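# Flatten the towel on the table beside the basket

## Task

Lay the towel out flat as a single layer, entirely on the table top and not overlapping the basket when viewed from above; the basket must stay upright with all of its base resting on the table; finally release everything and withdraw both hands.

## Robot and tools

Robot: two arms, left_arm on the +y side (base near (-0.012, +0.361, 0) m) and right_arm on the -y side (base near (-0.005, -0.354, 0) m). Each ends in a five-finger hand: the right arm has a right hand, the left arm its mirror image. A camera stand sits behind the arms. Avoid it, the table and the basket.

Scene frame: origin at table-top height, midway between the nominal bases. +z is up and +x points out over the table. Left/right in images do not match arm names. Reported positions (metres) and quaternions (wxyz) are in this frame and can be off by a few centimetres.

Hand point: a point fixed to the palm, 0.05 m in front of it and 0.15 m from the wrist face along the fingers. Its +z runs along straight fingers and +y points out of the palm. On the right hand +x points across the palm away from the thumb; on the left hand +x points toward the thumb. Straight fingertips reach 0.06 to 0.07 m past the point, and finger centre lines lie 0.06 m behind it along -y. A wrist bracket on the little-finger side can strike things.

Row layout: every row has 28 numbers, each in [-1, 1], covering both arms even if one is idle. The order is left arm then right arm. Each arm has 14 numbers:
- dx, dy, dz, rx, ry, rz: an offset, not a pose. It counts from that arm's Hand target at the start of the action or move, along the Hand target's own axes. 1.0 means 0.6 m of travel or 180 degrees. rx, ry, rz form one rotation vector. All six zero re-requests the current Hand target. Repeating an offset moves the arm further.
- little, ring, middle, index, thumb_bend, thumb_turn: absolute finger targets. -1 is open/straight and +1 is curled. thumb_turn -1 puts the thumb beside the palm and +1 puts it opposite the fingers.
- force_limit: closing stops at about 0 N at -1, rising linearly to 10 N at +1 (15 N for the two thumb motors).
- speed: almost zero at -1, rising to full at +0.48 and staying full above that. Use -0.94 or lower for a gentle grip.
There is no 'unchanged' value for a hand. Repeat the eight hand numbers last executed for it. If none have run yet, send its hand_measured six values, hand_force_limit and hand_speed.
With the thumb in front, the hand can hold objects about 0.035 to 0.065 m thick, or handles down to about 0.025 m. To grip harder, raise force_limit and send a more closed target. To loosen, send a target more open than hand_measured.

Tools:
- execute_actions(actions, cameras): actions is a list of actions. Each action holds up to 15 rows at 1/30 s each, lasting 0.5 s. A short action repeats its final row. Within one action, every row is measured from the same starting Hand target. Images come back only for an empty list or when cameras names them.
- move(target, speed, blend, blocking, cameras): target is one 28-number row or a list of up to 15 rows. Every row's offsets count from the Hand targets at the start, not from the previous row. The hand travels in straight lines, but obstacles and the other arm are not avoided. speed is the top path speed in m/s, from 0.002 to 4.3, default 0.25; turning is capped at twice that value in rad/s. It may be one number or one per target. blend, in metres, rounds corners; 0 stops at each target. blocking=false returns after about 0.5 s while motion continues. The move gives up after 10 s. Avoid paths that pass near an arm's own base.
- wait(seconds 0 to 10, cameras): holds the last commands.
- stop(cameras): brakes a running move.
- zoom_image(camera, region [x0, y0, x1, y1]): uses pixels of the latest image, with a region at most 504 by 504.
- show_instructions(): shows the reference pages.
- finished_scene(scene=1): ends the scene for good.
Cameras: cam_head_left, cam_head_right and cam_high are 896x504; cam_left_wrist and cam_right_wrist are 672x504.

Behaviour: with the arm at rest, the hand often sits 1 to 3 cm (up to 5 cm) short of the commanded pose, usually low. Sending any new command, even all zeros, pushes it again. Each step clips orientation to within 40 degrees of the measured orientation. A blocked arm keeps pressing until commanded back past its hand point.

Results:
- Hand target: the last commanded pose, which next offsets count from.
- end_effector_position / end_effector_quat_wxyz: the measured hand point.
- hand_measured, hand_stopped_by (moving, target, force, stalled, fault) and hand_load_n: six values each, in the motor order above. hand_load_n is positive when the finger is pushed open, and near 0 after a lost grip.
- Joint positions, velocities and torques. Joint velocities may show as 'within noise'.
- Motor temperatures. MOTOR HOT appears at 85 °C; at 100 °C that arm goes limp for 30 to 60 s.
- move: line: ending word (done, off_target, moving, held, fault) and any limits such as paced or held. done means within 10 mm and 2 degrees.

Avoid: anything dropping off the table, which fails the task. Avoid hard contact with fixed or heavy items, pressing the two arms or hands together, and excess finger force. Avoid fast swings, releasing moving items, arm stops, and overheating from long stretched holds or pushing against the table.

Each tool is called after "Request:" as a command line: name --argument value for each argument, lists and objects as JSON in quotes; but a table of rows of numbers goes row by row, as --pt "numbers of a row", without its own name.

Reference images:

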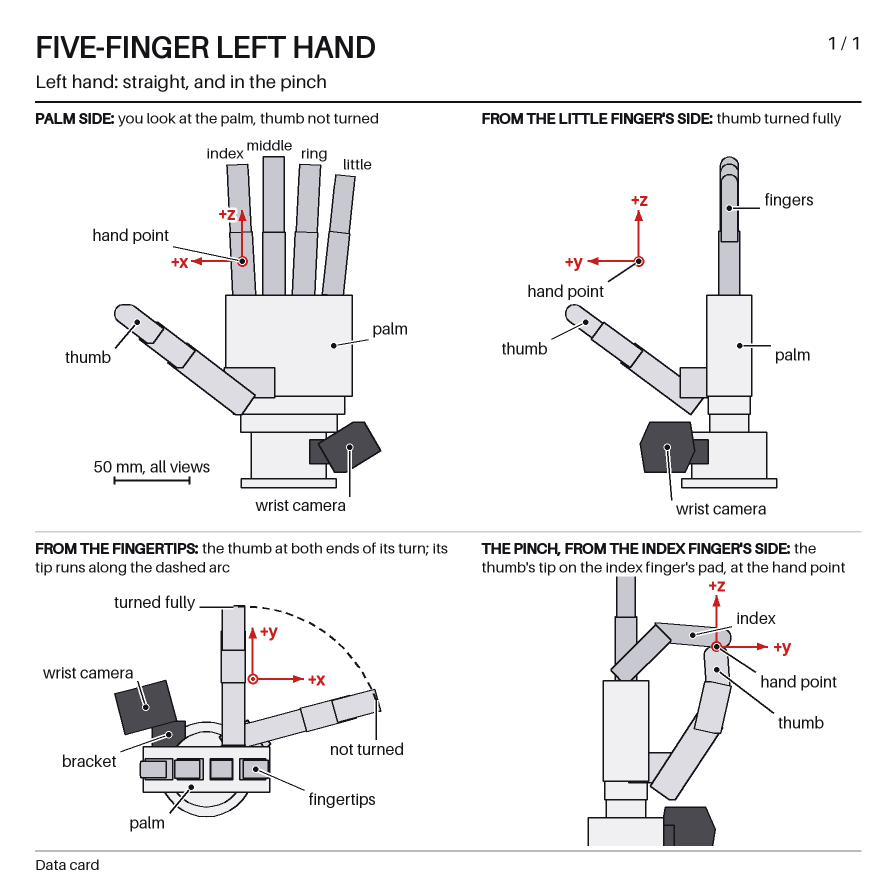

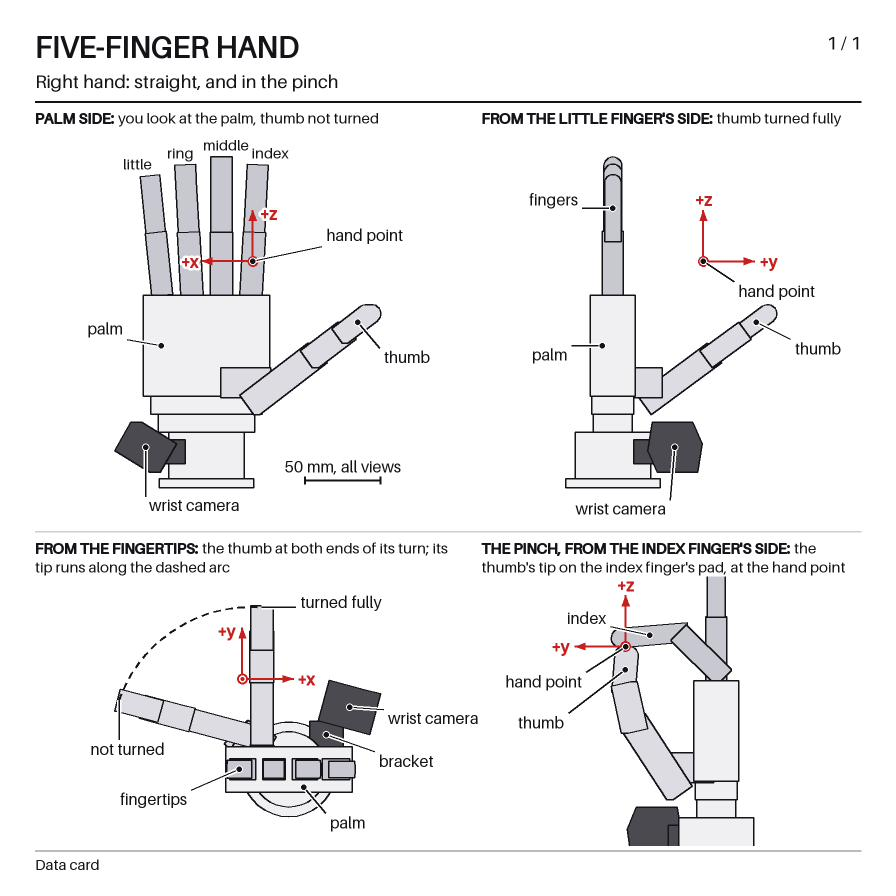

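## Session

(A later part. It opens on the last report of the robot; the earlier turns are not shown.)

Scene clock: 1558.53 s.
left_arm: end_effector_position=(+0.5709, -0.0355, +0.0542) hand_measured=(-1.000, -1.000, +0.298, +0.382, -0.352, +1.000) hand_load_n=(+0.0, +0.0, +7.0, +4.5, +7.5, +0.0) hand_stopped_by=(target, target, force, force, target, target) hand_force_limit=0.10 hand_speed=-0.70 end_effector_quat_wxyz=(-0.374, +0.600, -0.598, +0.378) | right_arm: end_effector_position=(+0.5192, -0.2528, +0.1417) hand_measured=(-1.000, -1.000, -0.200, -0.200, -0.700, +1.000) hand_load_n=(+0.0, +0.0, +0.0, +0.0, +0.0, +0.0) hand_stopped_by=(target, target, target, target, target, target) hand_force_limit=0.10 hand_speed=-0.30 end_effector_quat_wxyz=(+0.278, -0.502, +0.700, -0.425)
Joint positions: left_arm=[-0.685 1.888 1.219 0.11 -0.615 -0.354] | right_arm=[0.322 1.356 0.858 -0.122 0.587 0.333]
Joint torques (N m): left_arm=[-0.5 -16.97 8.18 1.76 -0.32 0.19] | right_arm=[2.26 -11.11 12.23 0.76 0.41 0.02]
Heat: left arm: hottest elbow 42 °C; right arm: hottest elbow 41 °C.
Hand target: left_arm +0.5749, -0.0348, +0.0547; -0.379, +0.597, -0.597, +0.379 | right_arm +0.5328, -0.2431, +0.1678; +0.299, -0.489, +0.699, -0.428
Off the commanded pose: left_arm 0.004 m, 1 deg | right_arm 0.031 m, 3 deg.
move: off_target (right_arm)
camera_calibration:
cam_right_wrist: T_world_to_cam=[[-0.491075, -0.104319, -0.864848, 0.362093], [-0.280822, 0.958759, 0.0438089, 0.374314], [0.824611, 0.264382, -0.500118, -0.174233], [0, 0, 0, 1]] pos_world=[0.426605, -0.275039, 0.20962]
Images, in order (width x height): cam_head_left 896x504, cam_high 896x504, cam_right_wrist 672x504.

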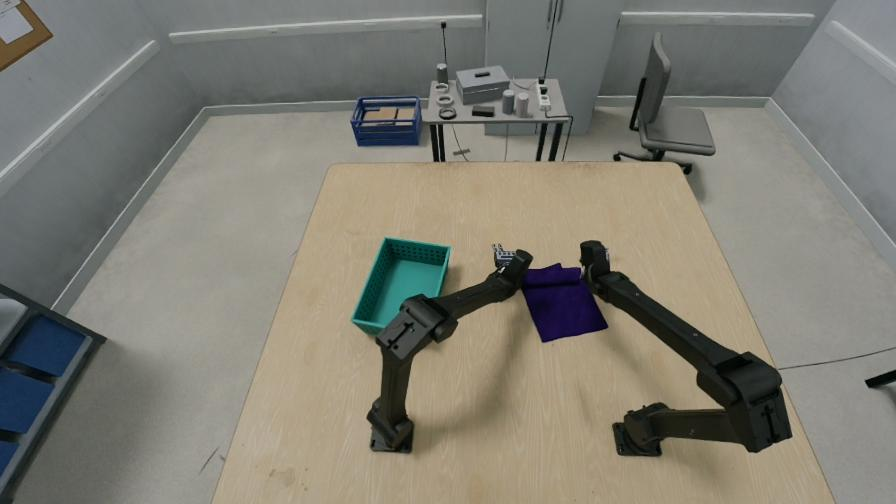

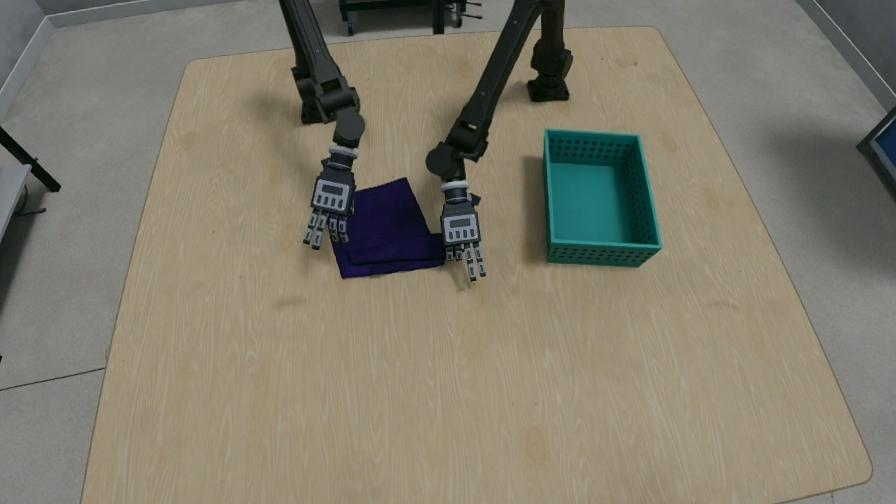

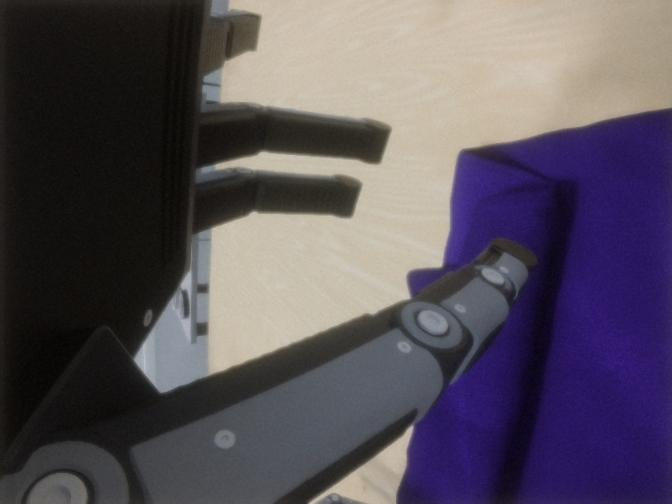

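Request:
move --target '[0,0,0,0,0,0,-1,-1,0.5,0.5,-0.35,1,0.1,-0.7,-0.0138,0.0423,0.1297,0,0,0,-1,-1,-0.1,-0.1,-0.35,1,0.1,-0.3]' --speed 0.12 --cameras '["cam_high","cam_head_left","cam_right_wrist"]'

Request:
zoom_image --camera "cam_high" --region '[290, 180, 460, 310]'

Request:
zoom_image --camera "cam_head_left" --region '[500, 220, 640, 320]'

Scene clock: 1597.70 s.
left_arm: end_effector_position=(+0.5709, -0.0355, +0.0542) hand_measured=(-1.000, -1.000, +0.298, +0.382, -0.352, +1.000) hand_load_n=(+0.0, -0.5, +7.0, +4.5, +7.5, -0.5) hand_stopped_by=(target, target, force, force, target, target) hand_force_limit=0.10 hand_speed=-0.70 end_effector_quat_wxyz=(-0.374, +0.600, -0.598, +0.378) | right_arm: end_effector_position=(+0.5669, -0.2562, +0.0952) hand_measured=(-1.000, -1.000, -0.100, -0.100, -0.350, +1.000) hand_load_n=(+0.0, +0.0, +0.0, +0.0, +0.0, +0.0) hand_stopped_by=(target, target, target, target, target, target) hand_force_limit=0.10 hand_speed=-0.30 end_effector_quat_wxyz=(+0.284, -0.497, +0.705, -0.419)
Joint positions: left_arm=[-0.685 1.888 1.219 0.11 -0.615 -0.354] | right_arm=[0.275 1.539 0.906 0.028 0.54 0.325]
Joint torques (N m): left_arm=[-0.44 -16.79 8.2 1.78 -0.33 0.18] | right_arm=[1.38 -11.11 11.74 2.07 0.08 -0.28]
Motor temperatures (°C): left_arm=[22 31 39 22 24 24] | right_arm=[25 28 47 24 24 26]
Heat: left arm: hottest elbow 39 °C; right arm: hottest elbow 47 °C.
Hand target: left_arm +0.5749, -0.0348, +0.0547; -0.379, +0.597, -0.597, +0.379 | right_arm +0.5898, -0.2552, +0.1098; +0.299, -0.489, +0.699, -0.428
Off the commanded pose: left_arm 0.004 m, 1 deg | right_arm 0.027 m, 2 deg.
move: off_target (right_arm)
camera_calibration:
cam_right_wrist: T_world_to_cam=[[-0.487863, -0.0821688, -0.869044, 0.349154], [-0.277464, 0.958526, 0.065133, 0.388908], [0.827649, 0.272904, -0.490428, -0.236403], [0, 0, 0, 1]] pos_world=[0.473906, -0.279573, 0.162161]
Images, in order (width x height): cam_head_left 896x504, cam_high 896x504, cam_right_wrist 672x504.

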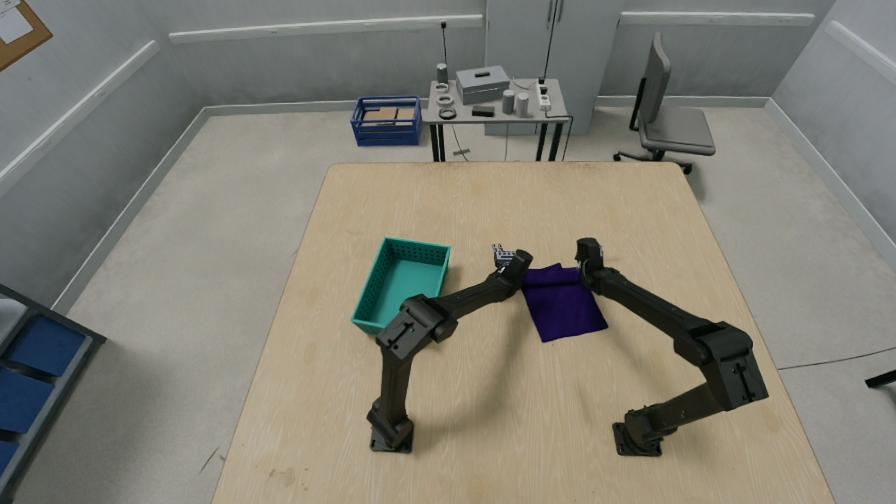

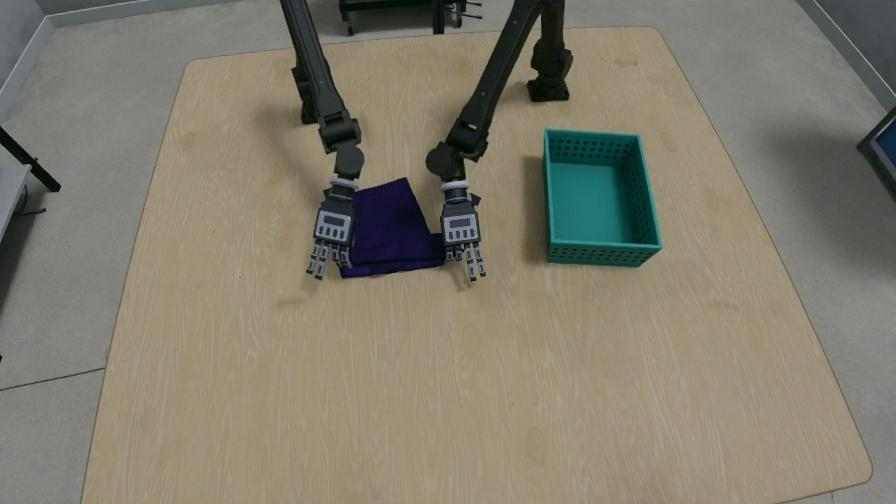

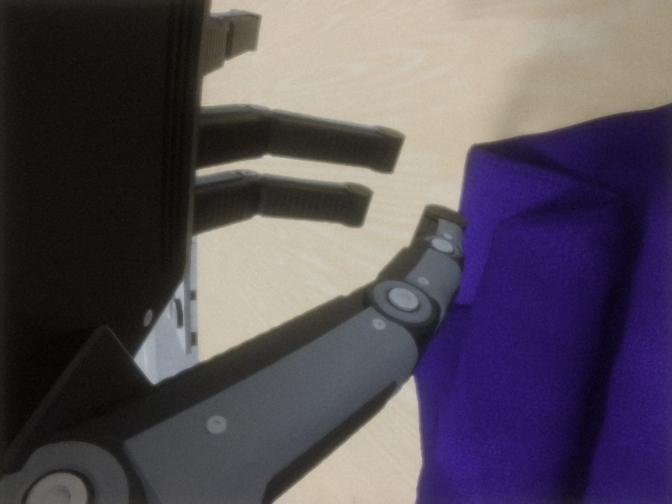

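Scaled by 2.965.

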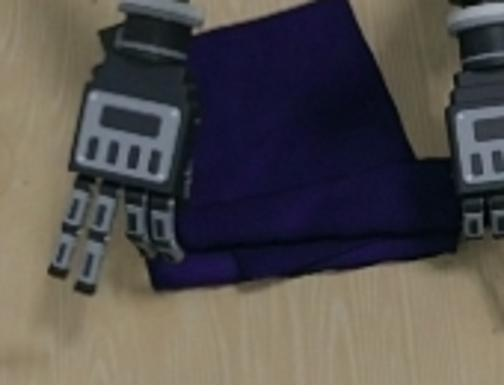

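Scaled by 3.600.

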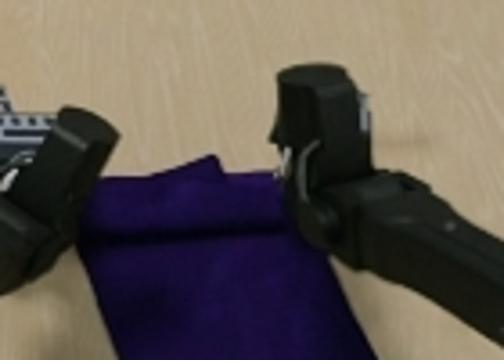

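Request:
move --pt "0 0 0 0 0 0 -1 -1 0.5 0.5 -0.35 1 0.1 -0.7 -0.004 0.0427 0.056 0 0 0 -1 -1 -0.1 -0.1 -0.35 1 0.1 -0.3" --pt "0 0 0 0 0 0 -1 -1 0.5 0.5 -0.35 1 0.1 -0.7 -0.0042 0.142 0.1068 0 0 0 -1 -1 -0.1 -0.1 -0.35 1 0.1 -0.3" --speed '[0.1, 0.05]' --cameras '["cam_high","cam_head_left","cam_right_wrist"]'

Request:
zoom_image --camera "cam_high" --region '[290, 180, 460, 310]'

Scene clock: 1623.97 s.
left_arm: end_effector_position=(+0.5709, -0.0353, +0.0542) hand_measured=(-1.000, -1.000, +0.298, +0.382, -0.352, +1.000) hand_load_n=(+0.0, +0.0, +7.0, +4.5, +7.5, -0.5) hand_stopped_by=(target, target, force, force, target, target) hand_force_limit=0.10 hand_speed=-0.70 end_effector_quat_wxyz=(-0.375, +0.600, -0.598, +0.378) | right_arm: end_effector_position=(+0.6113, -0.2528, +0.0353) hand_measured=(-1.000, -1.000, -0.100, -0.100, -0.350, +1.000) hand_load_n=(+0.0, +0.0, +0.0, +0.5, -1.5, -1.0) hand_stopped_by=(target, target, target, target, target, target) hand_force_limit=0.10 hand_speed=-0.30 end_effector_quat_wxyz=(+0.321, -0.475, +0.697, -0.431)
Joint positions: left_arm=[-0.685 1.888 1.219 0.11 -0.616 -0.353] | right_arm=[0.257 1.753 0.916 0.328 0.525 0.314]
Joint torques (N m): left_arm=[-0.44 -16.85 8.16 1.77 -0.31 0.17] | right_arm=[0.73 -11.46 6.82 1.44 0.03 -0.22]
Heat: left arm: hottest elbow 39 °C; right arm: hottest elbow 44 °C.
Hand target: left_arm +0.5749, -0.0348, +0.0548; -0.380, +0.597, -0.597, +0.379 | right_arm +0.6078, -0.2592, +0.0047; +0.299, -0.489, +0.699, -0.428
Off the commanded pose: left_arm 0.004 m, 1 deg | right_arm 0.031 m, 3 deg.
move: off_target (right_arm)
camera_calibration:
cam_right_wrist: T_world_to_cam=[[-0.410556, -0.0611841, -0.90978, 0.27859], [-0.282939, 0.957046, 0.063319, 0.405007], [0.866827, 0.283408, -0.410233, -0.327656], [0, 0, 0, 1]] pos_world=[0.51299, -0.277704, 0.0933962]
Images, in order (width x height): cam_head_left 896x504, cam_high 896x504, cam_right_wrist 672x504.

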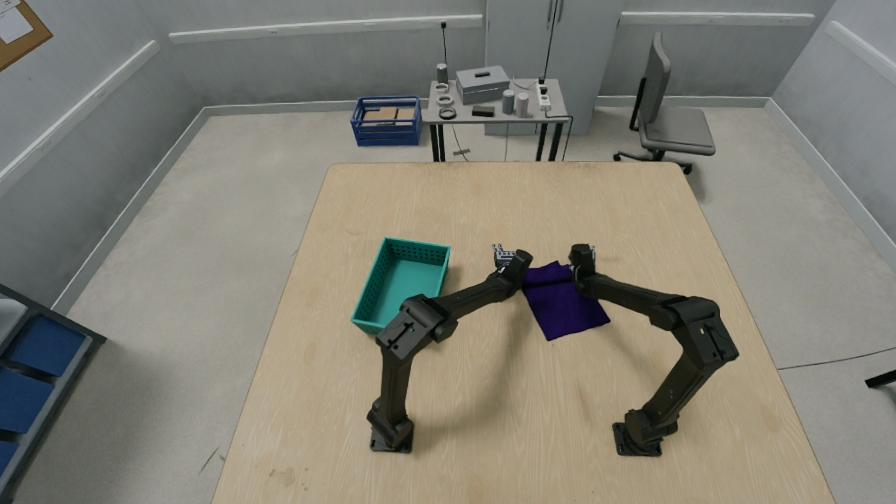

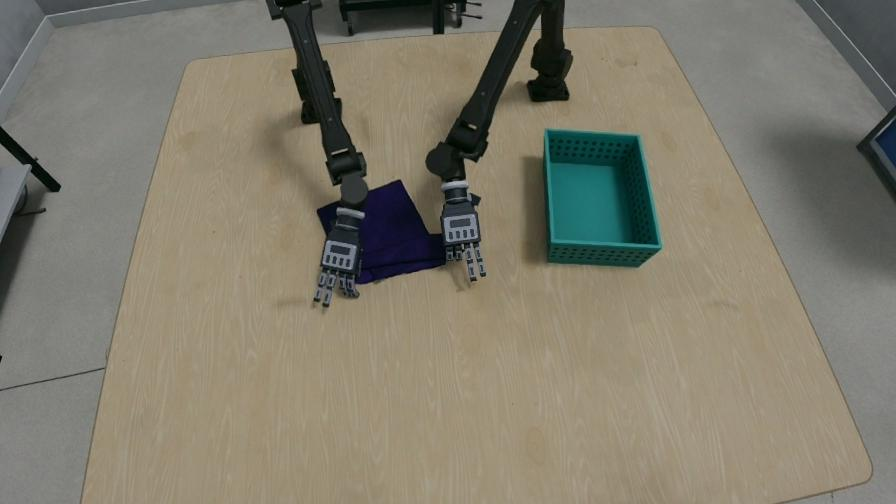

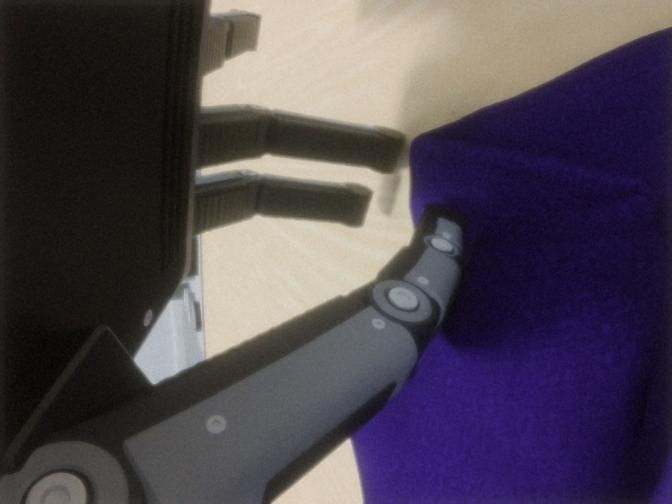

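Scaled by 2.965.

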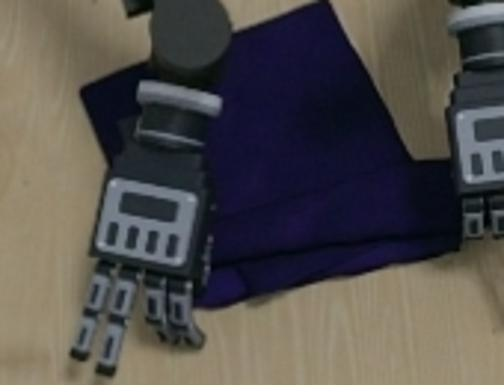

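Request:
move --target '[0,0,0,0,0,0,-1,-1,0.5,0.5,-0.35,1,0.1,-0.7,0,0,0,0,0,0,-1,-1,0.5,0.5,-0.35,1,0.1,-0.7]' --speed 0.05 --cameras '["cam_high","cam_right_wrist"]'

Request:
zoom_image --camera "cam_high" --region '[290, 180, 460, 310]'

Scene clock: 1628.90 s.
left_arm: end_effector_position=(+0.5709, -0.0353, +0.0542) hand_measured=(-1.000, -1.000, +0.298, +0.382, -0.352, +1.000) hand_load_n=(+0.0, +0.0, +7.0, +5.0, +7.5, -0.5) hand_stopped_by=(target, target, force, force, target, target) hand_force_limit=0.10 hand_speed=-0.70 end_effector_quat_wxyz=(-0.375, +0.600, -0.598, +0.378) | right_arm: end_effector_position=(+0.6116, -0.2530, +0.0356) hand_measured=(-1.000, -1.000, +0.254, +0.500, -0.350, +1.000) hand_load_n=(+0.0, +0.0, +5.0, +1.5, +2.0, -1.0) hand_stopped_by=(target, target, force, target, target, target) hand_force_limit=0.10 hand_speed=-0.70 end_effector_quat_wxyz=(+0.321, -0.474, +0.697, -0.432)
Joint positions: left_arm=[-0.685 1.888 1.219 0.11 -0.616 -0.353] | right_arm=[0.257 1.753 0.916 0.329 0.525 0.314]
Joint torques (N m): left_arm=[-0.67 -16.79 8.18 1.8 -0.32 0.18] | right_arm=[0.32 -10.58 6.78 1.33 0.03 -0.25]
Heat: left arm: hottest elbow 39 °C; right arm: hottest elbow 44 °C.
Hand target: left_arm +0.5749, -0.0348, +0.0547; -0.380, +0.597, -0.597, +0.379 | right_arm +0.6079, -0.2592, +0.0048; +0.299, -0.489, +0.699, -0.428
Off the commanded pose: left_arm 0.004 m, 1 deg | right_arm 0.032 m, 3 deg.
move: off_target (right_arm)
camera_calibration:
cam_right_wrist: T_world_to_cam=[[-0.409213, -0.060746, -0.910415, 0.27825], [-0.282678, 0.957131, 0.0631947, 0.405054], [0.867547, 0.283214, -0.408842, -0.328311], [0, 0, 0, 1]] pos_world=[0.513189, -0.277805, 0.0934983]
Images, in order (width x height): cam_high 896x504, cam_right_wrist 672x504.

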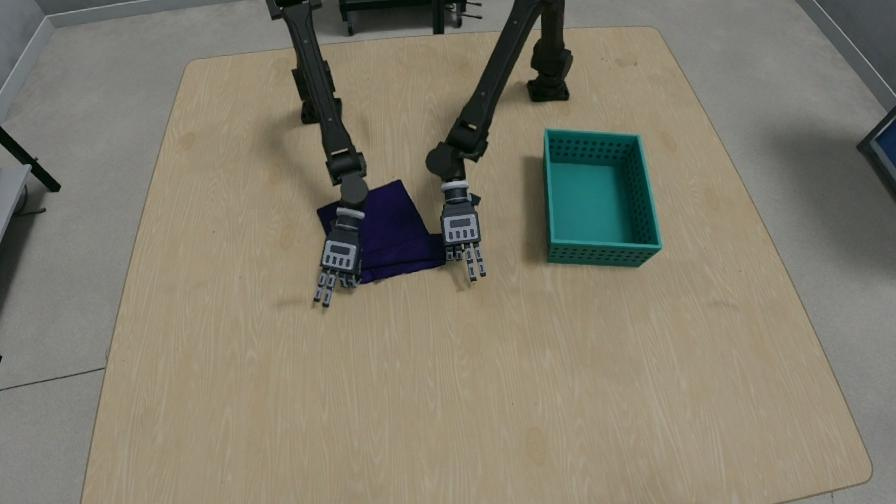

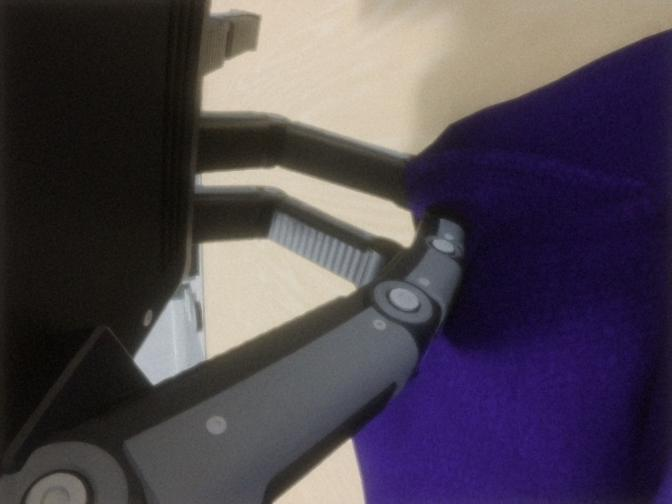

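Scaled by 2.965.

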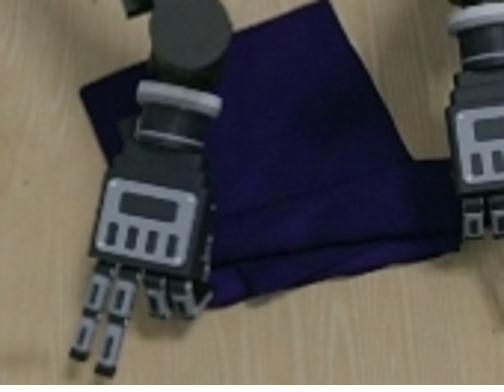

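Request:
move --target '[0,0,0,0,0,0,-1,-1,0.5,0.5,-0.35,1,0.1,-0.7,0,-0.045,-0.022,0,0,0,-1,-1,0.6,0.75,-0.3,1,0.15,-0.7]' --speed 0.05 --cameras '["cam_high","cam_right_wrist"]'

Request:
zoom_image --camera "cam_high" --region '[290, 180, 460, 310]'

Scene clock: 1635.80 s.
left_arm: end_effector_position=(+0.5709, -0.0353, +0.0542) hand_measured=(-1.000, -1.000, +0.298, +0.382, -0.352, +1.000) hand_load_n=(+0.0, +0.0, +6.5, +4.5, +7.0, +0.0) hand_stopped_by=(target, target, force, force, target, target) hand_force_limit=0.10 hand_speed=-0.70 end_effector_quat_wxyz=(-0.375, +0.600, -0.598, +0.378) | right_arm: end_effector_position=(+0.6053, -0.2546, +0.0350) hand_measured=(-1.000, -1.000, +0.276, +0.688, -0.330, +1.000) hand_load_n=(+0.0, +0.0, +8.5, +7.0, +8.0, -0.5) hand_stopped_by=(target, target, force, force, force, target) hand_force_limit=0.15 hand_speed=-0.70 end_effector_quat_wxyz=(+0.309, -0.482, +0.700, -0.427)
Joint positions: left_arm=[-0.685 1.888 1.219 0.11 -0.616 -0.353] | right_arm=[0.257 1.738 0.916 0.283 0.525 0.314]
Joint torques (N m): left_arm=[-0.26 -16.91 8.21 1.76 -0.33 0.18] | right_arm=[0.38 -13.39 8.47 0.13 0.06 -0.13]
Heat: left arm: hottest elbow 39 °C; right arm: hottest elbow 43 °C.
Hand target: left_arm +0.5749, -0.0348, +0.0547; -0.380, +0.597, -0.597, +0.379 | right_arm +0.6084, -0.2593, +0.0349; +0.299, -0.489, +0.699, -0.428
Off the commanded pose: left_arm 0.004 m, 1 deg | right_arm 0.006 m, 1 deg.
move: done
camera_calibration:
cam_right_wrist: T_world_to_cam=[[-0.436292, -0.0677104, -0.897254, 0.289205], [-0.280782, 0.957618, 0.0642655, 0.403811], [0.854874, 0.279971, -0.436813, -0.314747], [0, 0, 0, 1]] pos_world=[0.50863, -0.278995, 0.0960536]
Images, in order (width x height): cam_high 896x504, cam_right_wrist 672x504.

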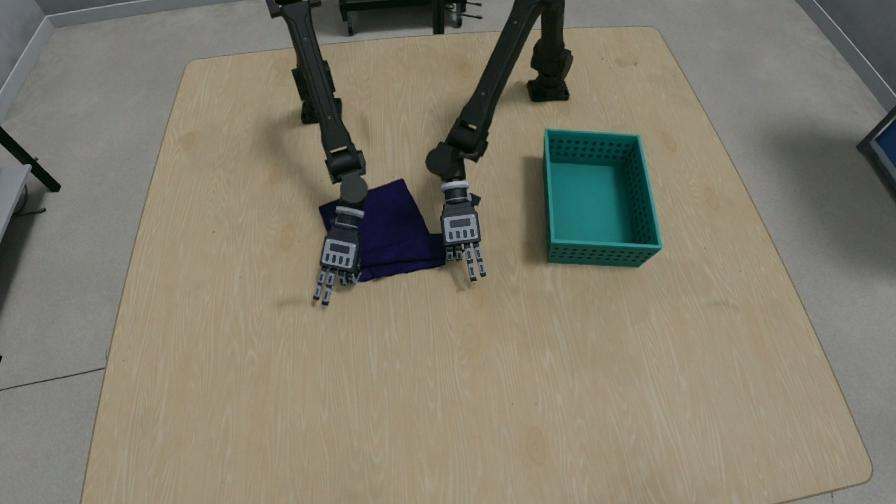

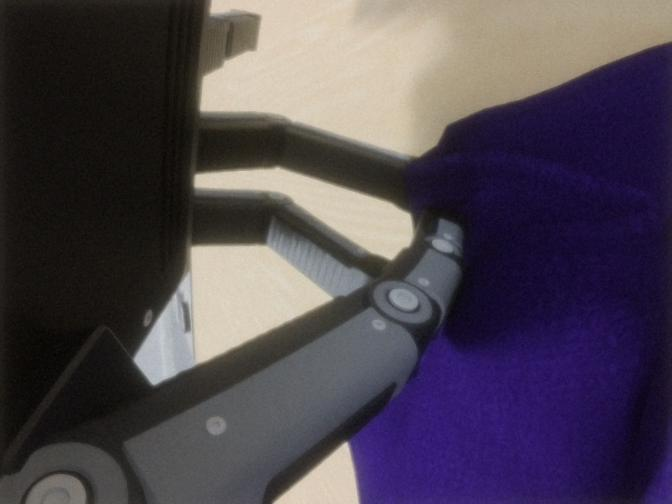

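Scaled by 2.965.

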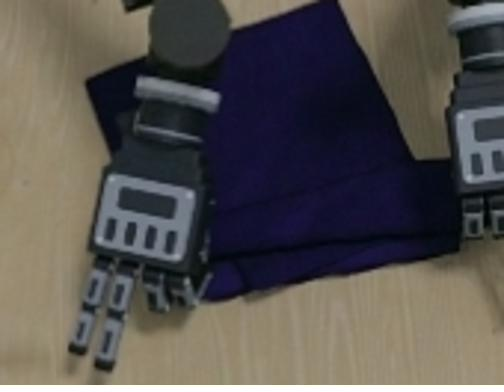

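Request:
move --target '[-0.0117,-0.2743,-0.082,0,0,0,-1,-1,0.5,0.5,-0.35,1,0.1,-0.7,-0.0488,-0.3005,-0.09,0,0,0,-1,-1,0.6,0.75,-0.3,1,0.15,-0.7]' --speed 0.1 --cameras '["cam_high","cam_head_left","cam_right_wrist"]'

Request:
zoom_image --camera "cam_high" --region '[290, 140, 490, 310]'

Request:
zoom_image --camera "cam_head_left" --region '[470, 180, 640, 370]'

Scene clock: 1660.33 s.
left_arm: end_effector_position=(+0.5845, -0.0250, +0.1826) hand_measured=(-1.000, -1.000, +0.298, +0.382, -0.352, +1.000) hand_load_n=(+0.0, +0.0, +7.0, +4.0, +7.5, +0.0) hand_stopped_by=(target, target, force, force, target, target) hand_force_limit=0.10 hand_speed=-0.70 end_effector_quat_wxyz=(-0.373, +0.599, -0.613, +0.355) | right_arm: end_effector_position=(+0.6372, -0.2468, +0.1834) hand_measured=(-1.000, -1.000, +0.276, +0.688, -0.330, +1.000) hand_load_n=(+0.0, +0.0, +7.0, +7.0, +8.5, +0.0) hand_stopped_by=(target, target, force, force, force, target) hand_force_limit=0.15 hand_speed=-0.70 end_effector_quat_wxyz=(+0.279, -0.499, +0.706, -0.417)
Joint positions: left_arm=[-0.656 1.747 1.424 -0.278 -0.592 -0.329] | right_arm=[0.257 1.597 1.244 -0.258 0.527 0.314]
Joint torques (N m): left_arm=[0.15 -18.61 14.02 1.01 -0.05 0.19] | right_arm=[1.9 -16.21 13.56 0.53 0.35 -0.21]
Motor temperatures (°C): left_arm=[22 31 39 22 24 24] | right_arm=[25 28 42 24 24 26]
Heat: left arm: hottest elbow 39 °C; right arm: hottest elbow 42 °C.
Hand target: left_arm +0.6002, -0.0277, +0.2248; -0.380, +0.597, -0.597, +0.379 | right_arm +0.6504, -0.2434, +0.2198; +0.299, -0.489, +0.699, -0.428
Off the commanded pose: left_arm 0.045 m, 3 deg | right_arm 0.039 m, 3 deg.
move: off_target (left_arm, right_arm)
camera_calibration:
cam_right_wrist: T_world_to_cam=[[-0.49766, -0.0836439, -0.86333, 0.4657], [-0.274729, 0.959293, 0.0654241, 0.392046], [0.822714, 0.269741, -0.500381, -0.24973], [0, 0, 0, 1]] pos_world=[0.544923, -0.269772, 0.251443]
Images, in order (width x height): cam_head_left 896x504, cam_high 896x504, cam_right_wrist 672x504.

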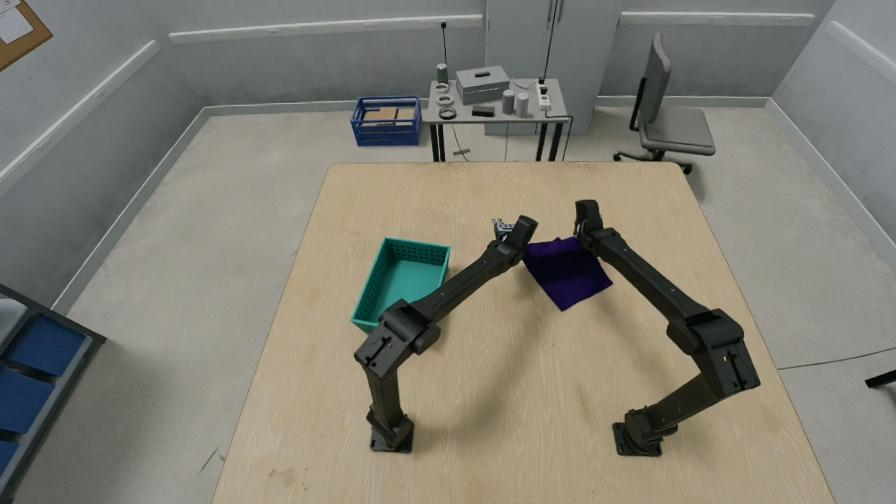

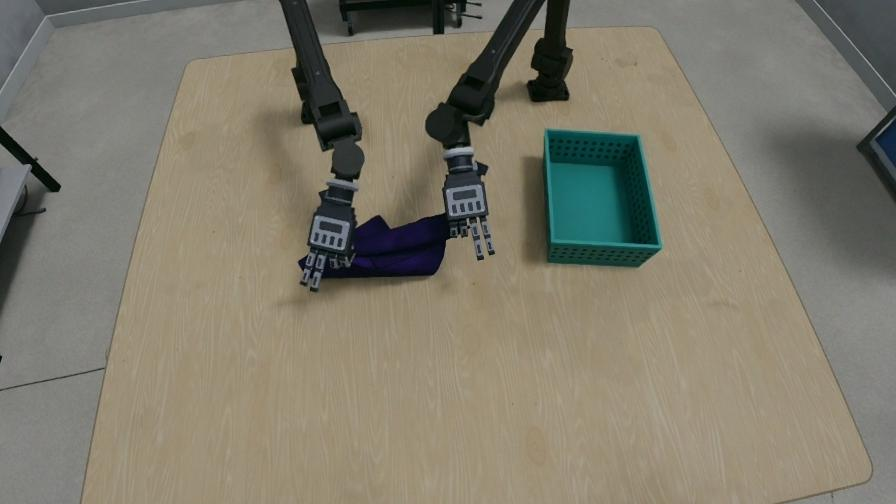

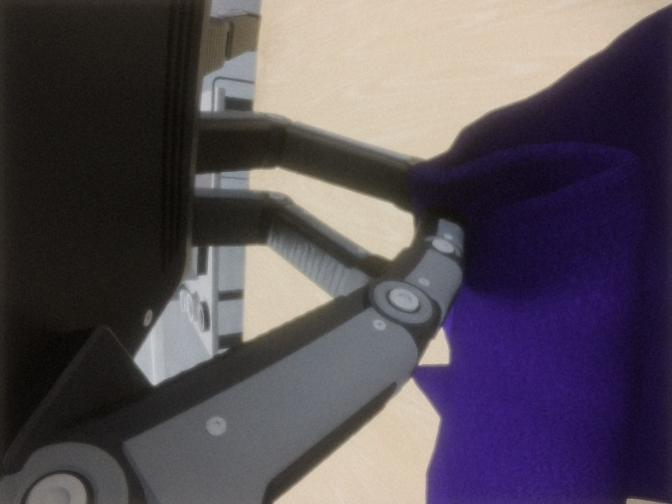

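Scaled by 2.520.

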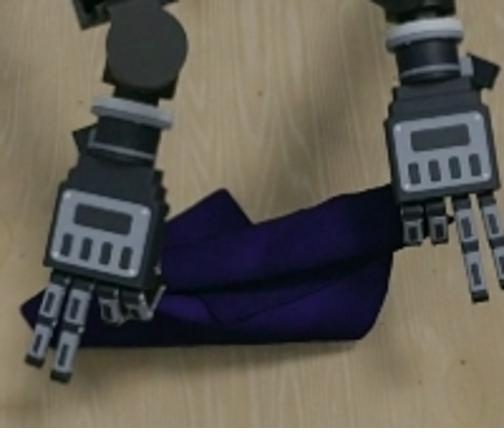

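Scaled by 2.653.

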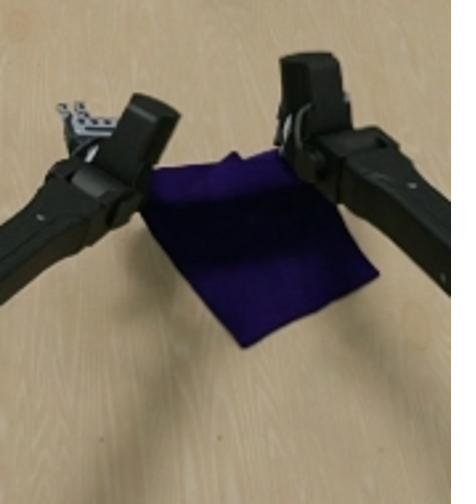

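Request:
move --target '[-0.0212,-0.2718,-0.679,0,0,0,-1,-1,0.5,0.5,-0.35,1,0.1,-0.7,0.1795,-0.1907,-0.7097,0,0,0,-1,-1,0.6,0.75,-0.3,1,0.15,-0.7]' --speed 0.15 --cameras '["cam_high","cam_head_left","cam_right_wrist","cam_left_wrist"]'

Request:
zoom_image --camera "cam_high" --region '[280, 0, 480, 170]'

Request:
zoom_image --camera "cam_head_left" --region '[480, 200, 660, 400]'

Scene clock: 1731.23 s.
left_arm: end_effector_position=(+0.3033, -0.0135, +0.5226) hand_measured=(-1.000, -1.000, +0.298, +0.382, -0.352, +1.000) hand_load_n=(+0.0, +0.0, +6.5, +4.5, +7.5, -0.5) hand_stopped_by=(target, target, force, force, target, target) hand_force_limit=0.10 hand_speed=-0.70 end_effector_quat_wxyz=(-0.387, +0.591, -0.610, +0.359) | right_arm: end_effector_position=(+0.3076, -0.2351, +0.4961) hand_measured=(-1.000, -1.000, +0.276, +0.688, -0.330, +1.000) hand_load_n=(+0.0, +0.0, +7.0, +7.0, +8.5, +0.0) hand_stopped_by=(target, target, force, force, force, target) hand_force_limit=0.15 hand_speed=-0.70 end_effector_quat_wxyz=(+0.281, -0.500, +0.696, -0.431)
Joint positions: left_arm=[-1.11 1.386 1.954 -1.443 -0.956 -0.72] | right_arm=[0.71 0.957 1.564 -1.449 0.889 0.67]
Joint torques (N m): left_arm=[-1.49 -10.4 12.45 0.66 -0.59 -0.1] | right_arm=[3.08 -3.37 12.22 0.23 0.7 0.03]
Motor temperatures (°C): left_arm=[22 32 49 22 24 24] | right_arm=[25 30 49 24 24 26]
Heat: left arm: hottest elbow 49 °C; right arm: hottest elbow 49 °C.
Hand target: left_arm +0.3005, -0.0152, +0.5453; -0.380, +0.597, -0.596, +0.379 | right_arm +0.3065, -0.2322, +0.5157; +0.299, -0.489, +0.699, -0.428
Off the commanded pose: left_arm 0.023 m, 3 deg | right_arm 0.020 m, 2 deg.
move: off_target (left_arm, right_arm)
camera_calibration:
cam_left_wrist: T_world_to_cam=[[0.467205, -0.274221, 0.840549, -0.580674], [-0.547217, -0.836406, 0.0312917, 0.140421], [0.694459, -0.474582, -0.540832, 0.182943], [0, 0, 0, 1]] pos_world=[0.221088, 0.0450372, 0.582631]
cam_right_wrist: T_world_to_cam=[[-0.479216, -0.110454, -0.870719, 0.564289], [-0.281488, 0.958988, 0.0332704, 0.287835], [0.831334, 0.261041, -0.490653, 0.165217], [0, 0, 0, 1]] pos_world=[0.214088, -0.256831, 0.562825]
Images, in order (width x height): cam_head_left 896x504, cam_high 896x504, cam_left_wrist 672x504, cam_right_wrist 672x504.

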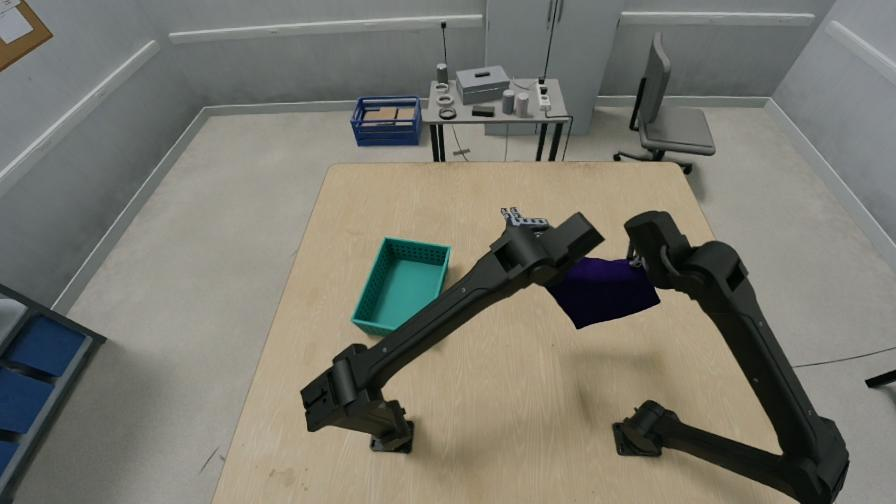

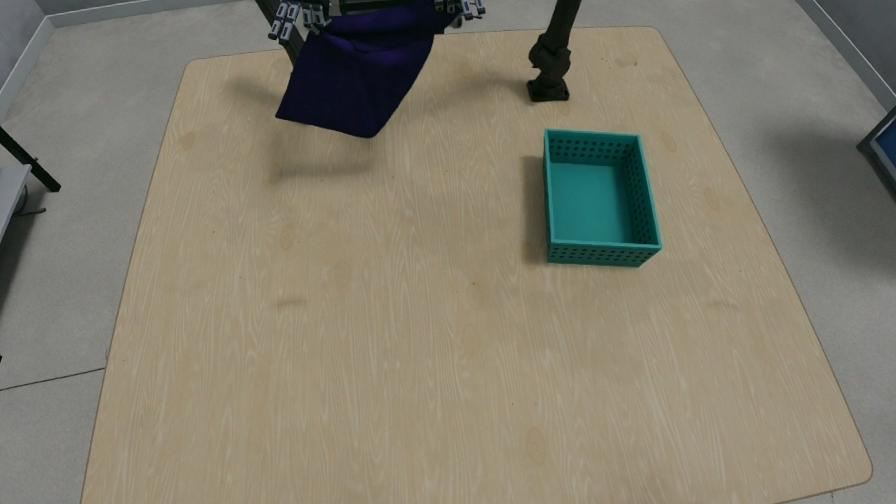

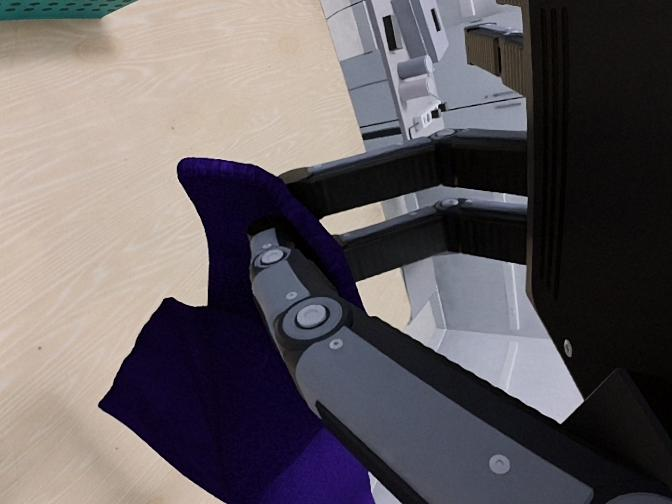

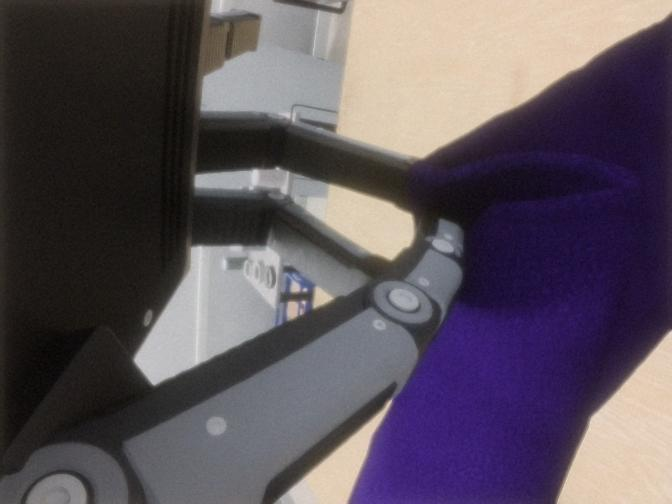

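Scaled by 2.520.

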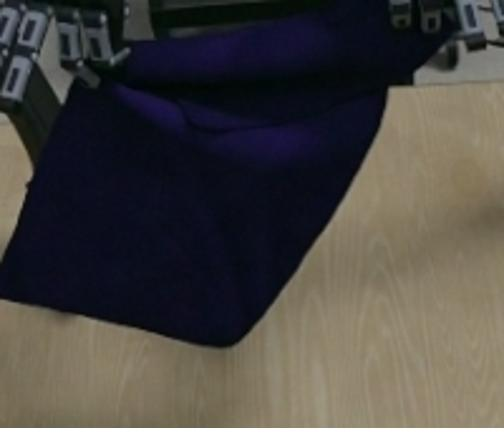

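Scaled by 2.520.

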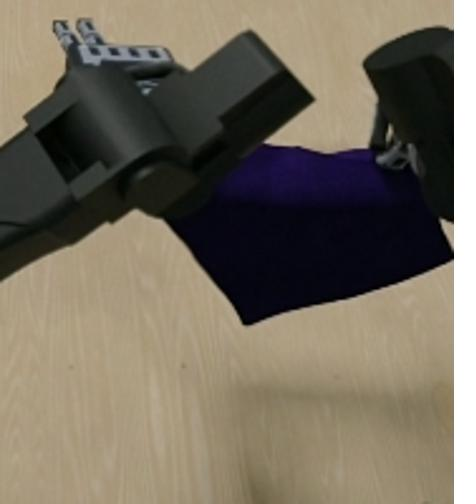

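Request:
move --target '[0.0747,-0.1603,0.2645,0,0,0,-1,-1,0.5,0.5,-0.35,1,0.1,-0.7,-0.1528,0.1048,0.3467,0,0,0,-1,-1,0.6,0.75,-0.3,1,0.15,-0.7]' --speed 0.15 --cameras '["cam_high","cam_head_left"]'

Request:
zoom_image --camera "cam_high" --region '[270, 60, 470, 260]'

Request:
zoom_image --camera "cam_head_left" --region '[480, 140, 660, 340]'

Scene clock: 1760.57 s.
left_arm: end_effector_position=(+0.4837, -0.0656, +0.5443) hand_measured=(-1.000, -1.000, +0.298, +0.382, -0.352, +1.000) hand_load_n=(+0.0, +0.0, +6.5, +4.5, +7.5, -0.5) hand_stopped_by=(target, target, force, force, target, target) hand_force_limit=0.10 hand_speed=-0.70 end_effector_quat_wxyz=(-0.379, +0.596, -0.607, +0.365) | right_arm: end_effector_position=(+0.4787, -0.1978, +0.3678) hand_measured=(-1.000, -1.000, +0.276, +0.688, -0.330, +1.000) hand_load_n=(+0.0, +0.0, +7.0, +7.0, +8.5, +0.0) hand_stopped_by=(target, target, force, force, force, target) hand_force_limit=0.15 hand_speed=-0.70 end_effector_quat_wxyz=(+0.300, -0.488, +0.701, -0.424)
Joint positions: left_arm=[-0.838 1.826 2.543 -1.371 -0.746 -0.451] | right_arm=[0.487 1.185 1.312 -0.781 0.714 0.473]
Joint torques (N m): left_arm=[-0.03 -16.03 12.19 1.01 -0.15 0.14] | right_arm=[0.85 -8.23 9.5 1.95 0.26 -0.27]
Heat: left arm: hottest elbow 45 °C; right arm: hottest elbow 49 °C.
Hand target: left_arm +0.4850, -0.0602, +0.5650; -0.379, +0.597, -0.597, +0.379 | right_arm +0.4849, -0.1998, +0.3649; +0.299, -0.489, +0.699, -0.428
Off the commanded pose: left_arm 0.022 m, 2 deg | right_arm 0.007 m, 1 deg.
move: off_target (left_arm)
Images, in order (width x height): cam_head_left 896x504, cam_high 896x504.

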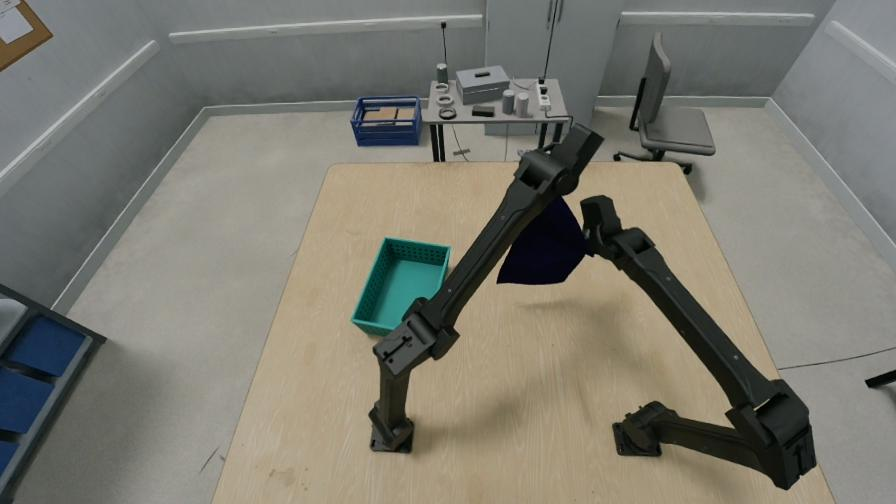

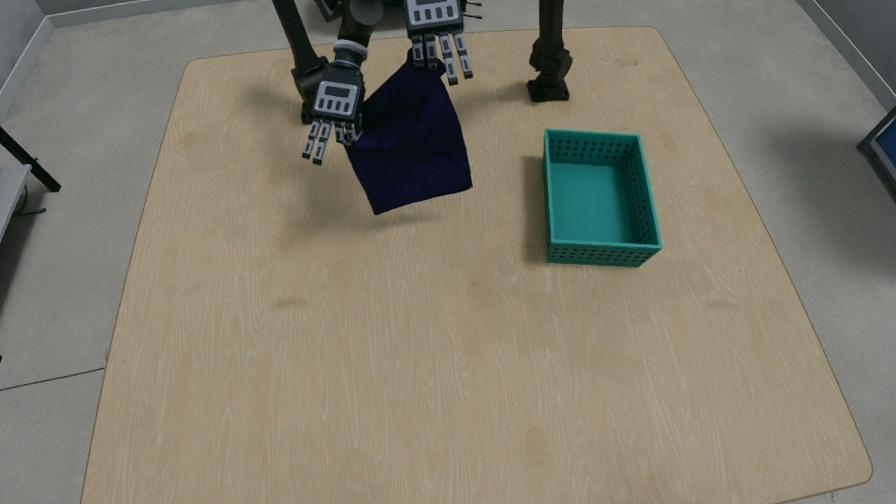

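Scaled by 2.520.

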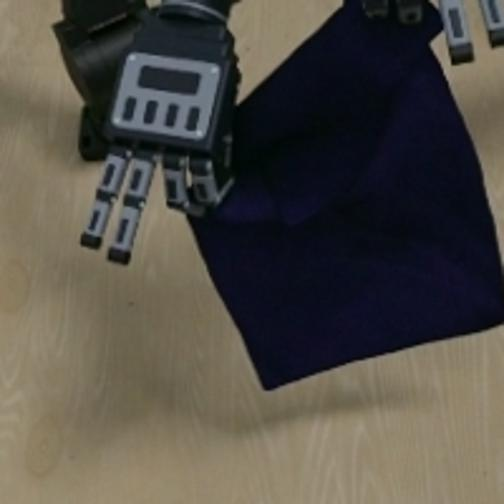

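Scaled by 2.520.

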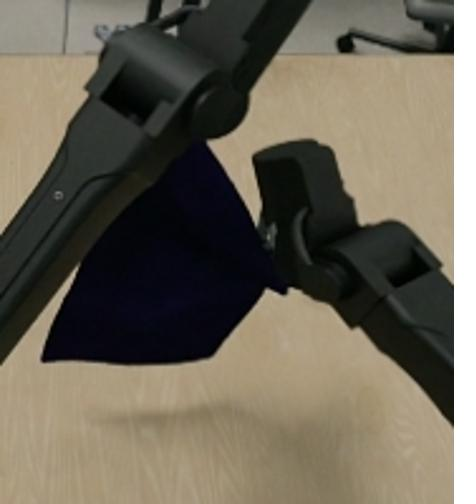

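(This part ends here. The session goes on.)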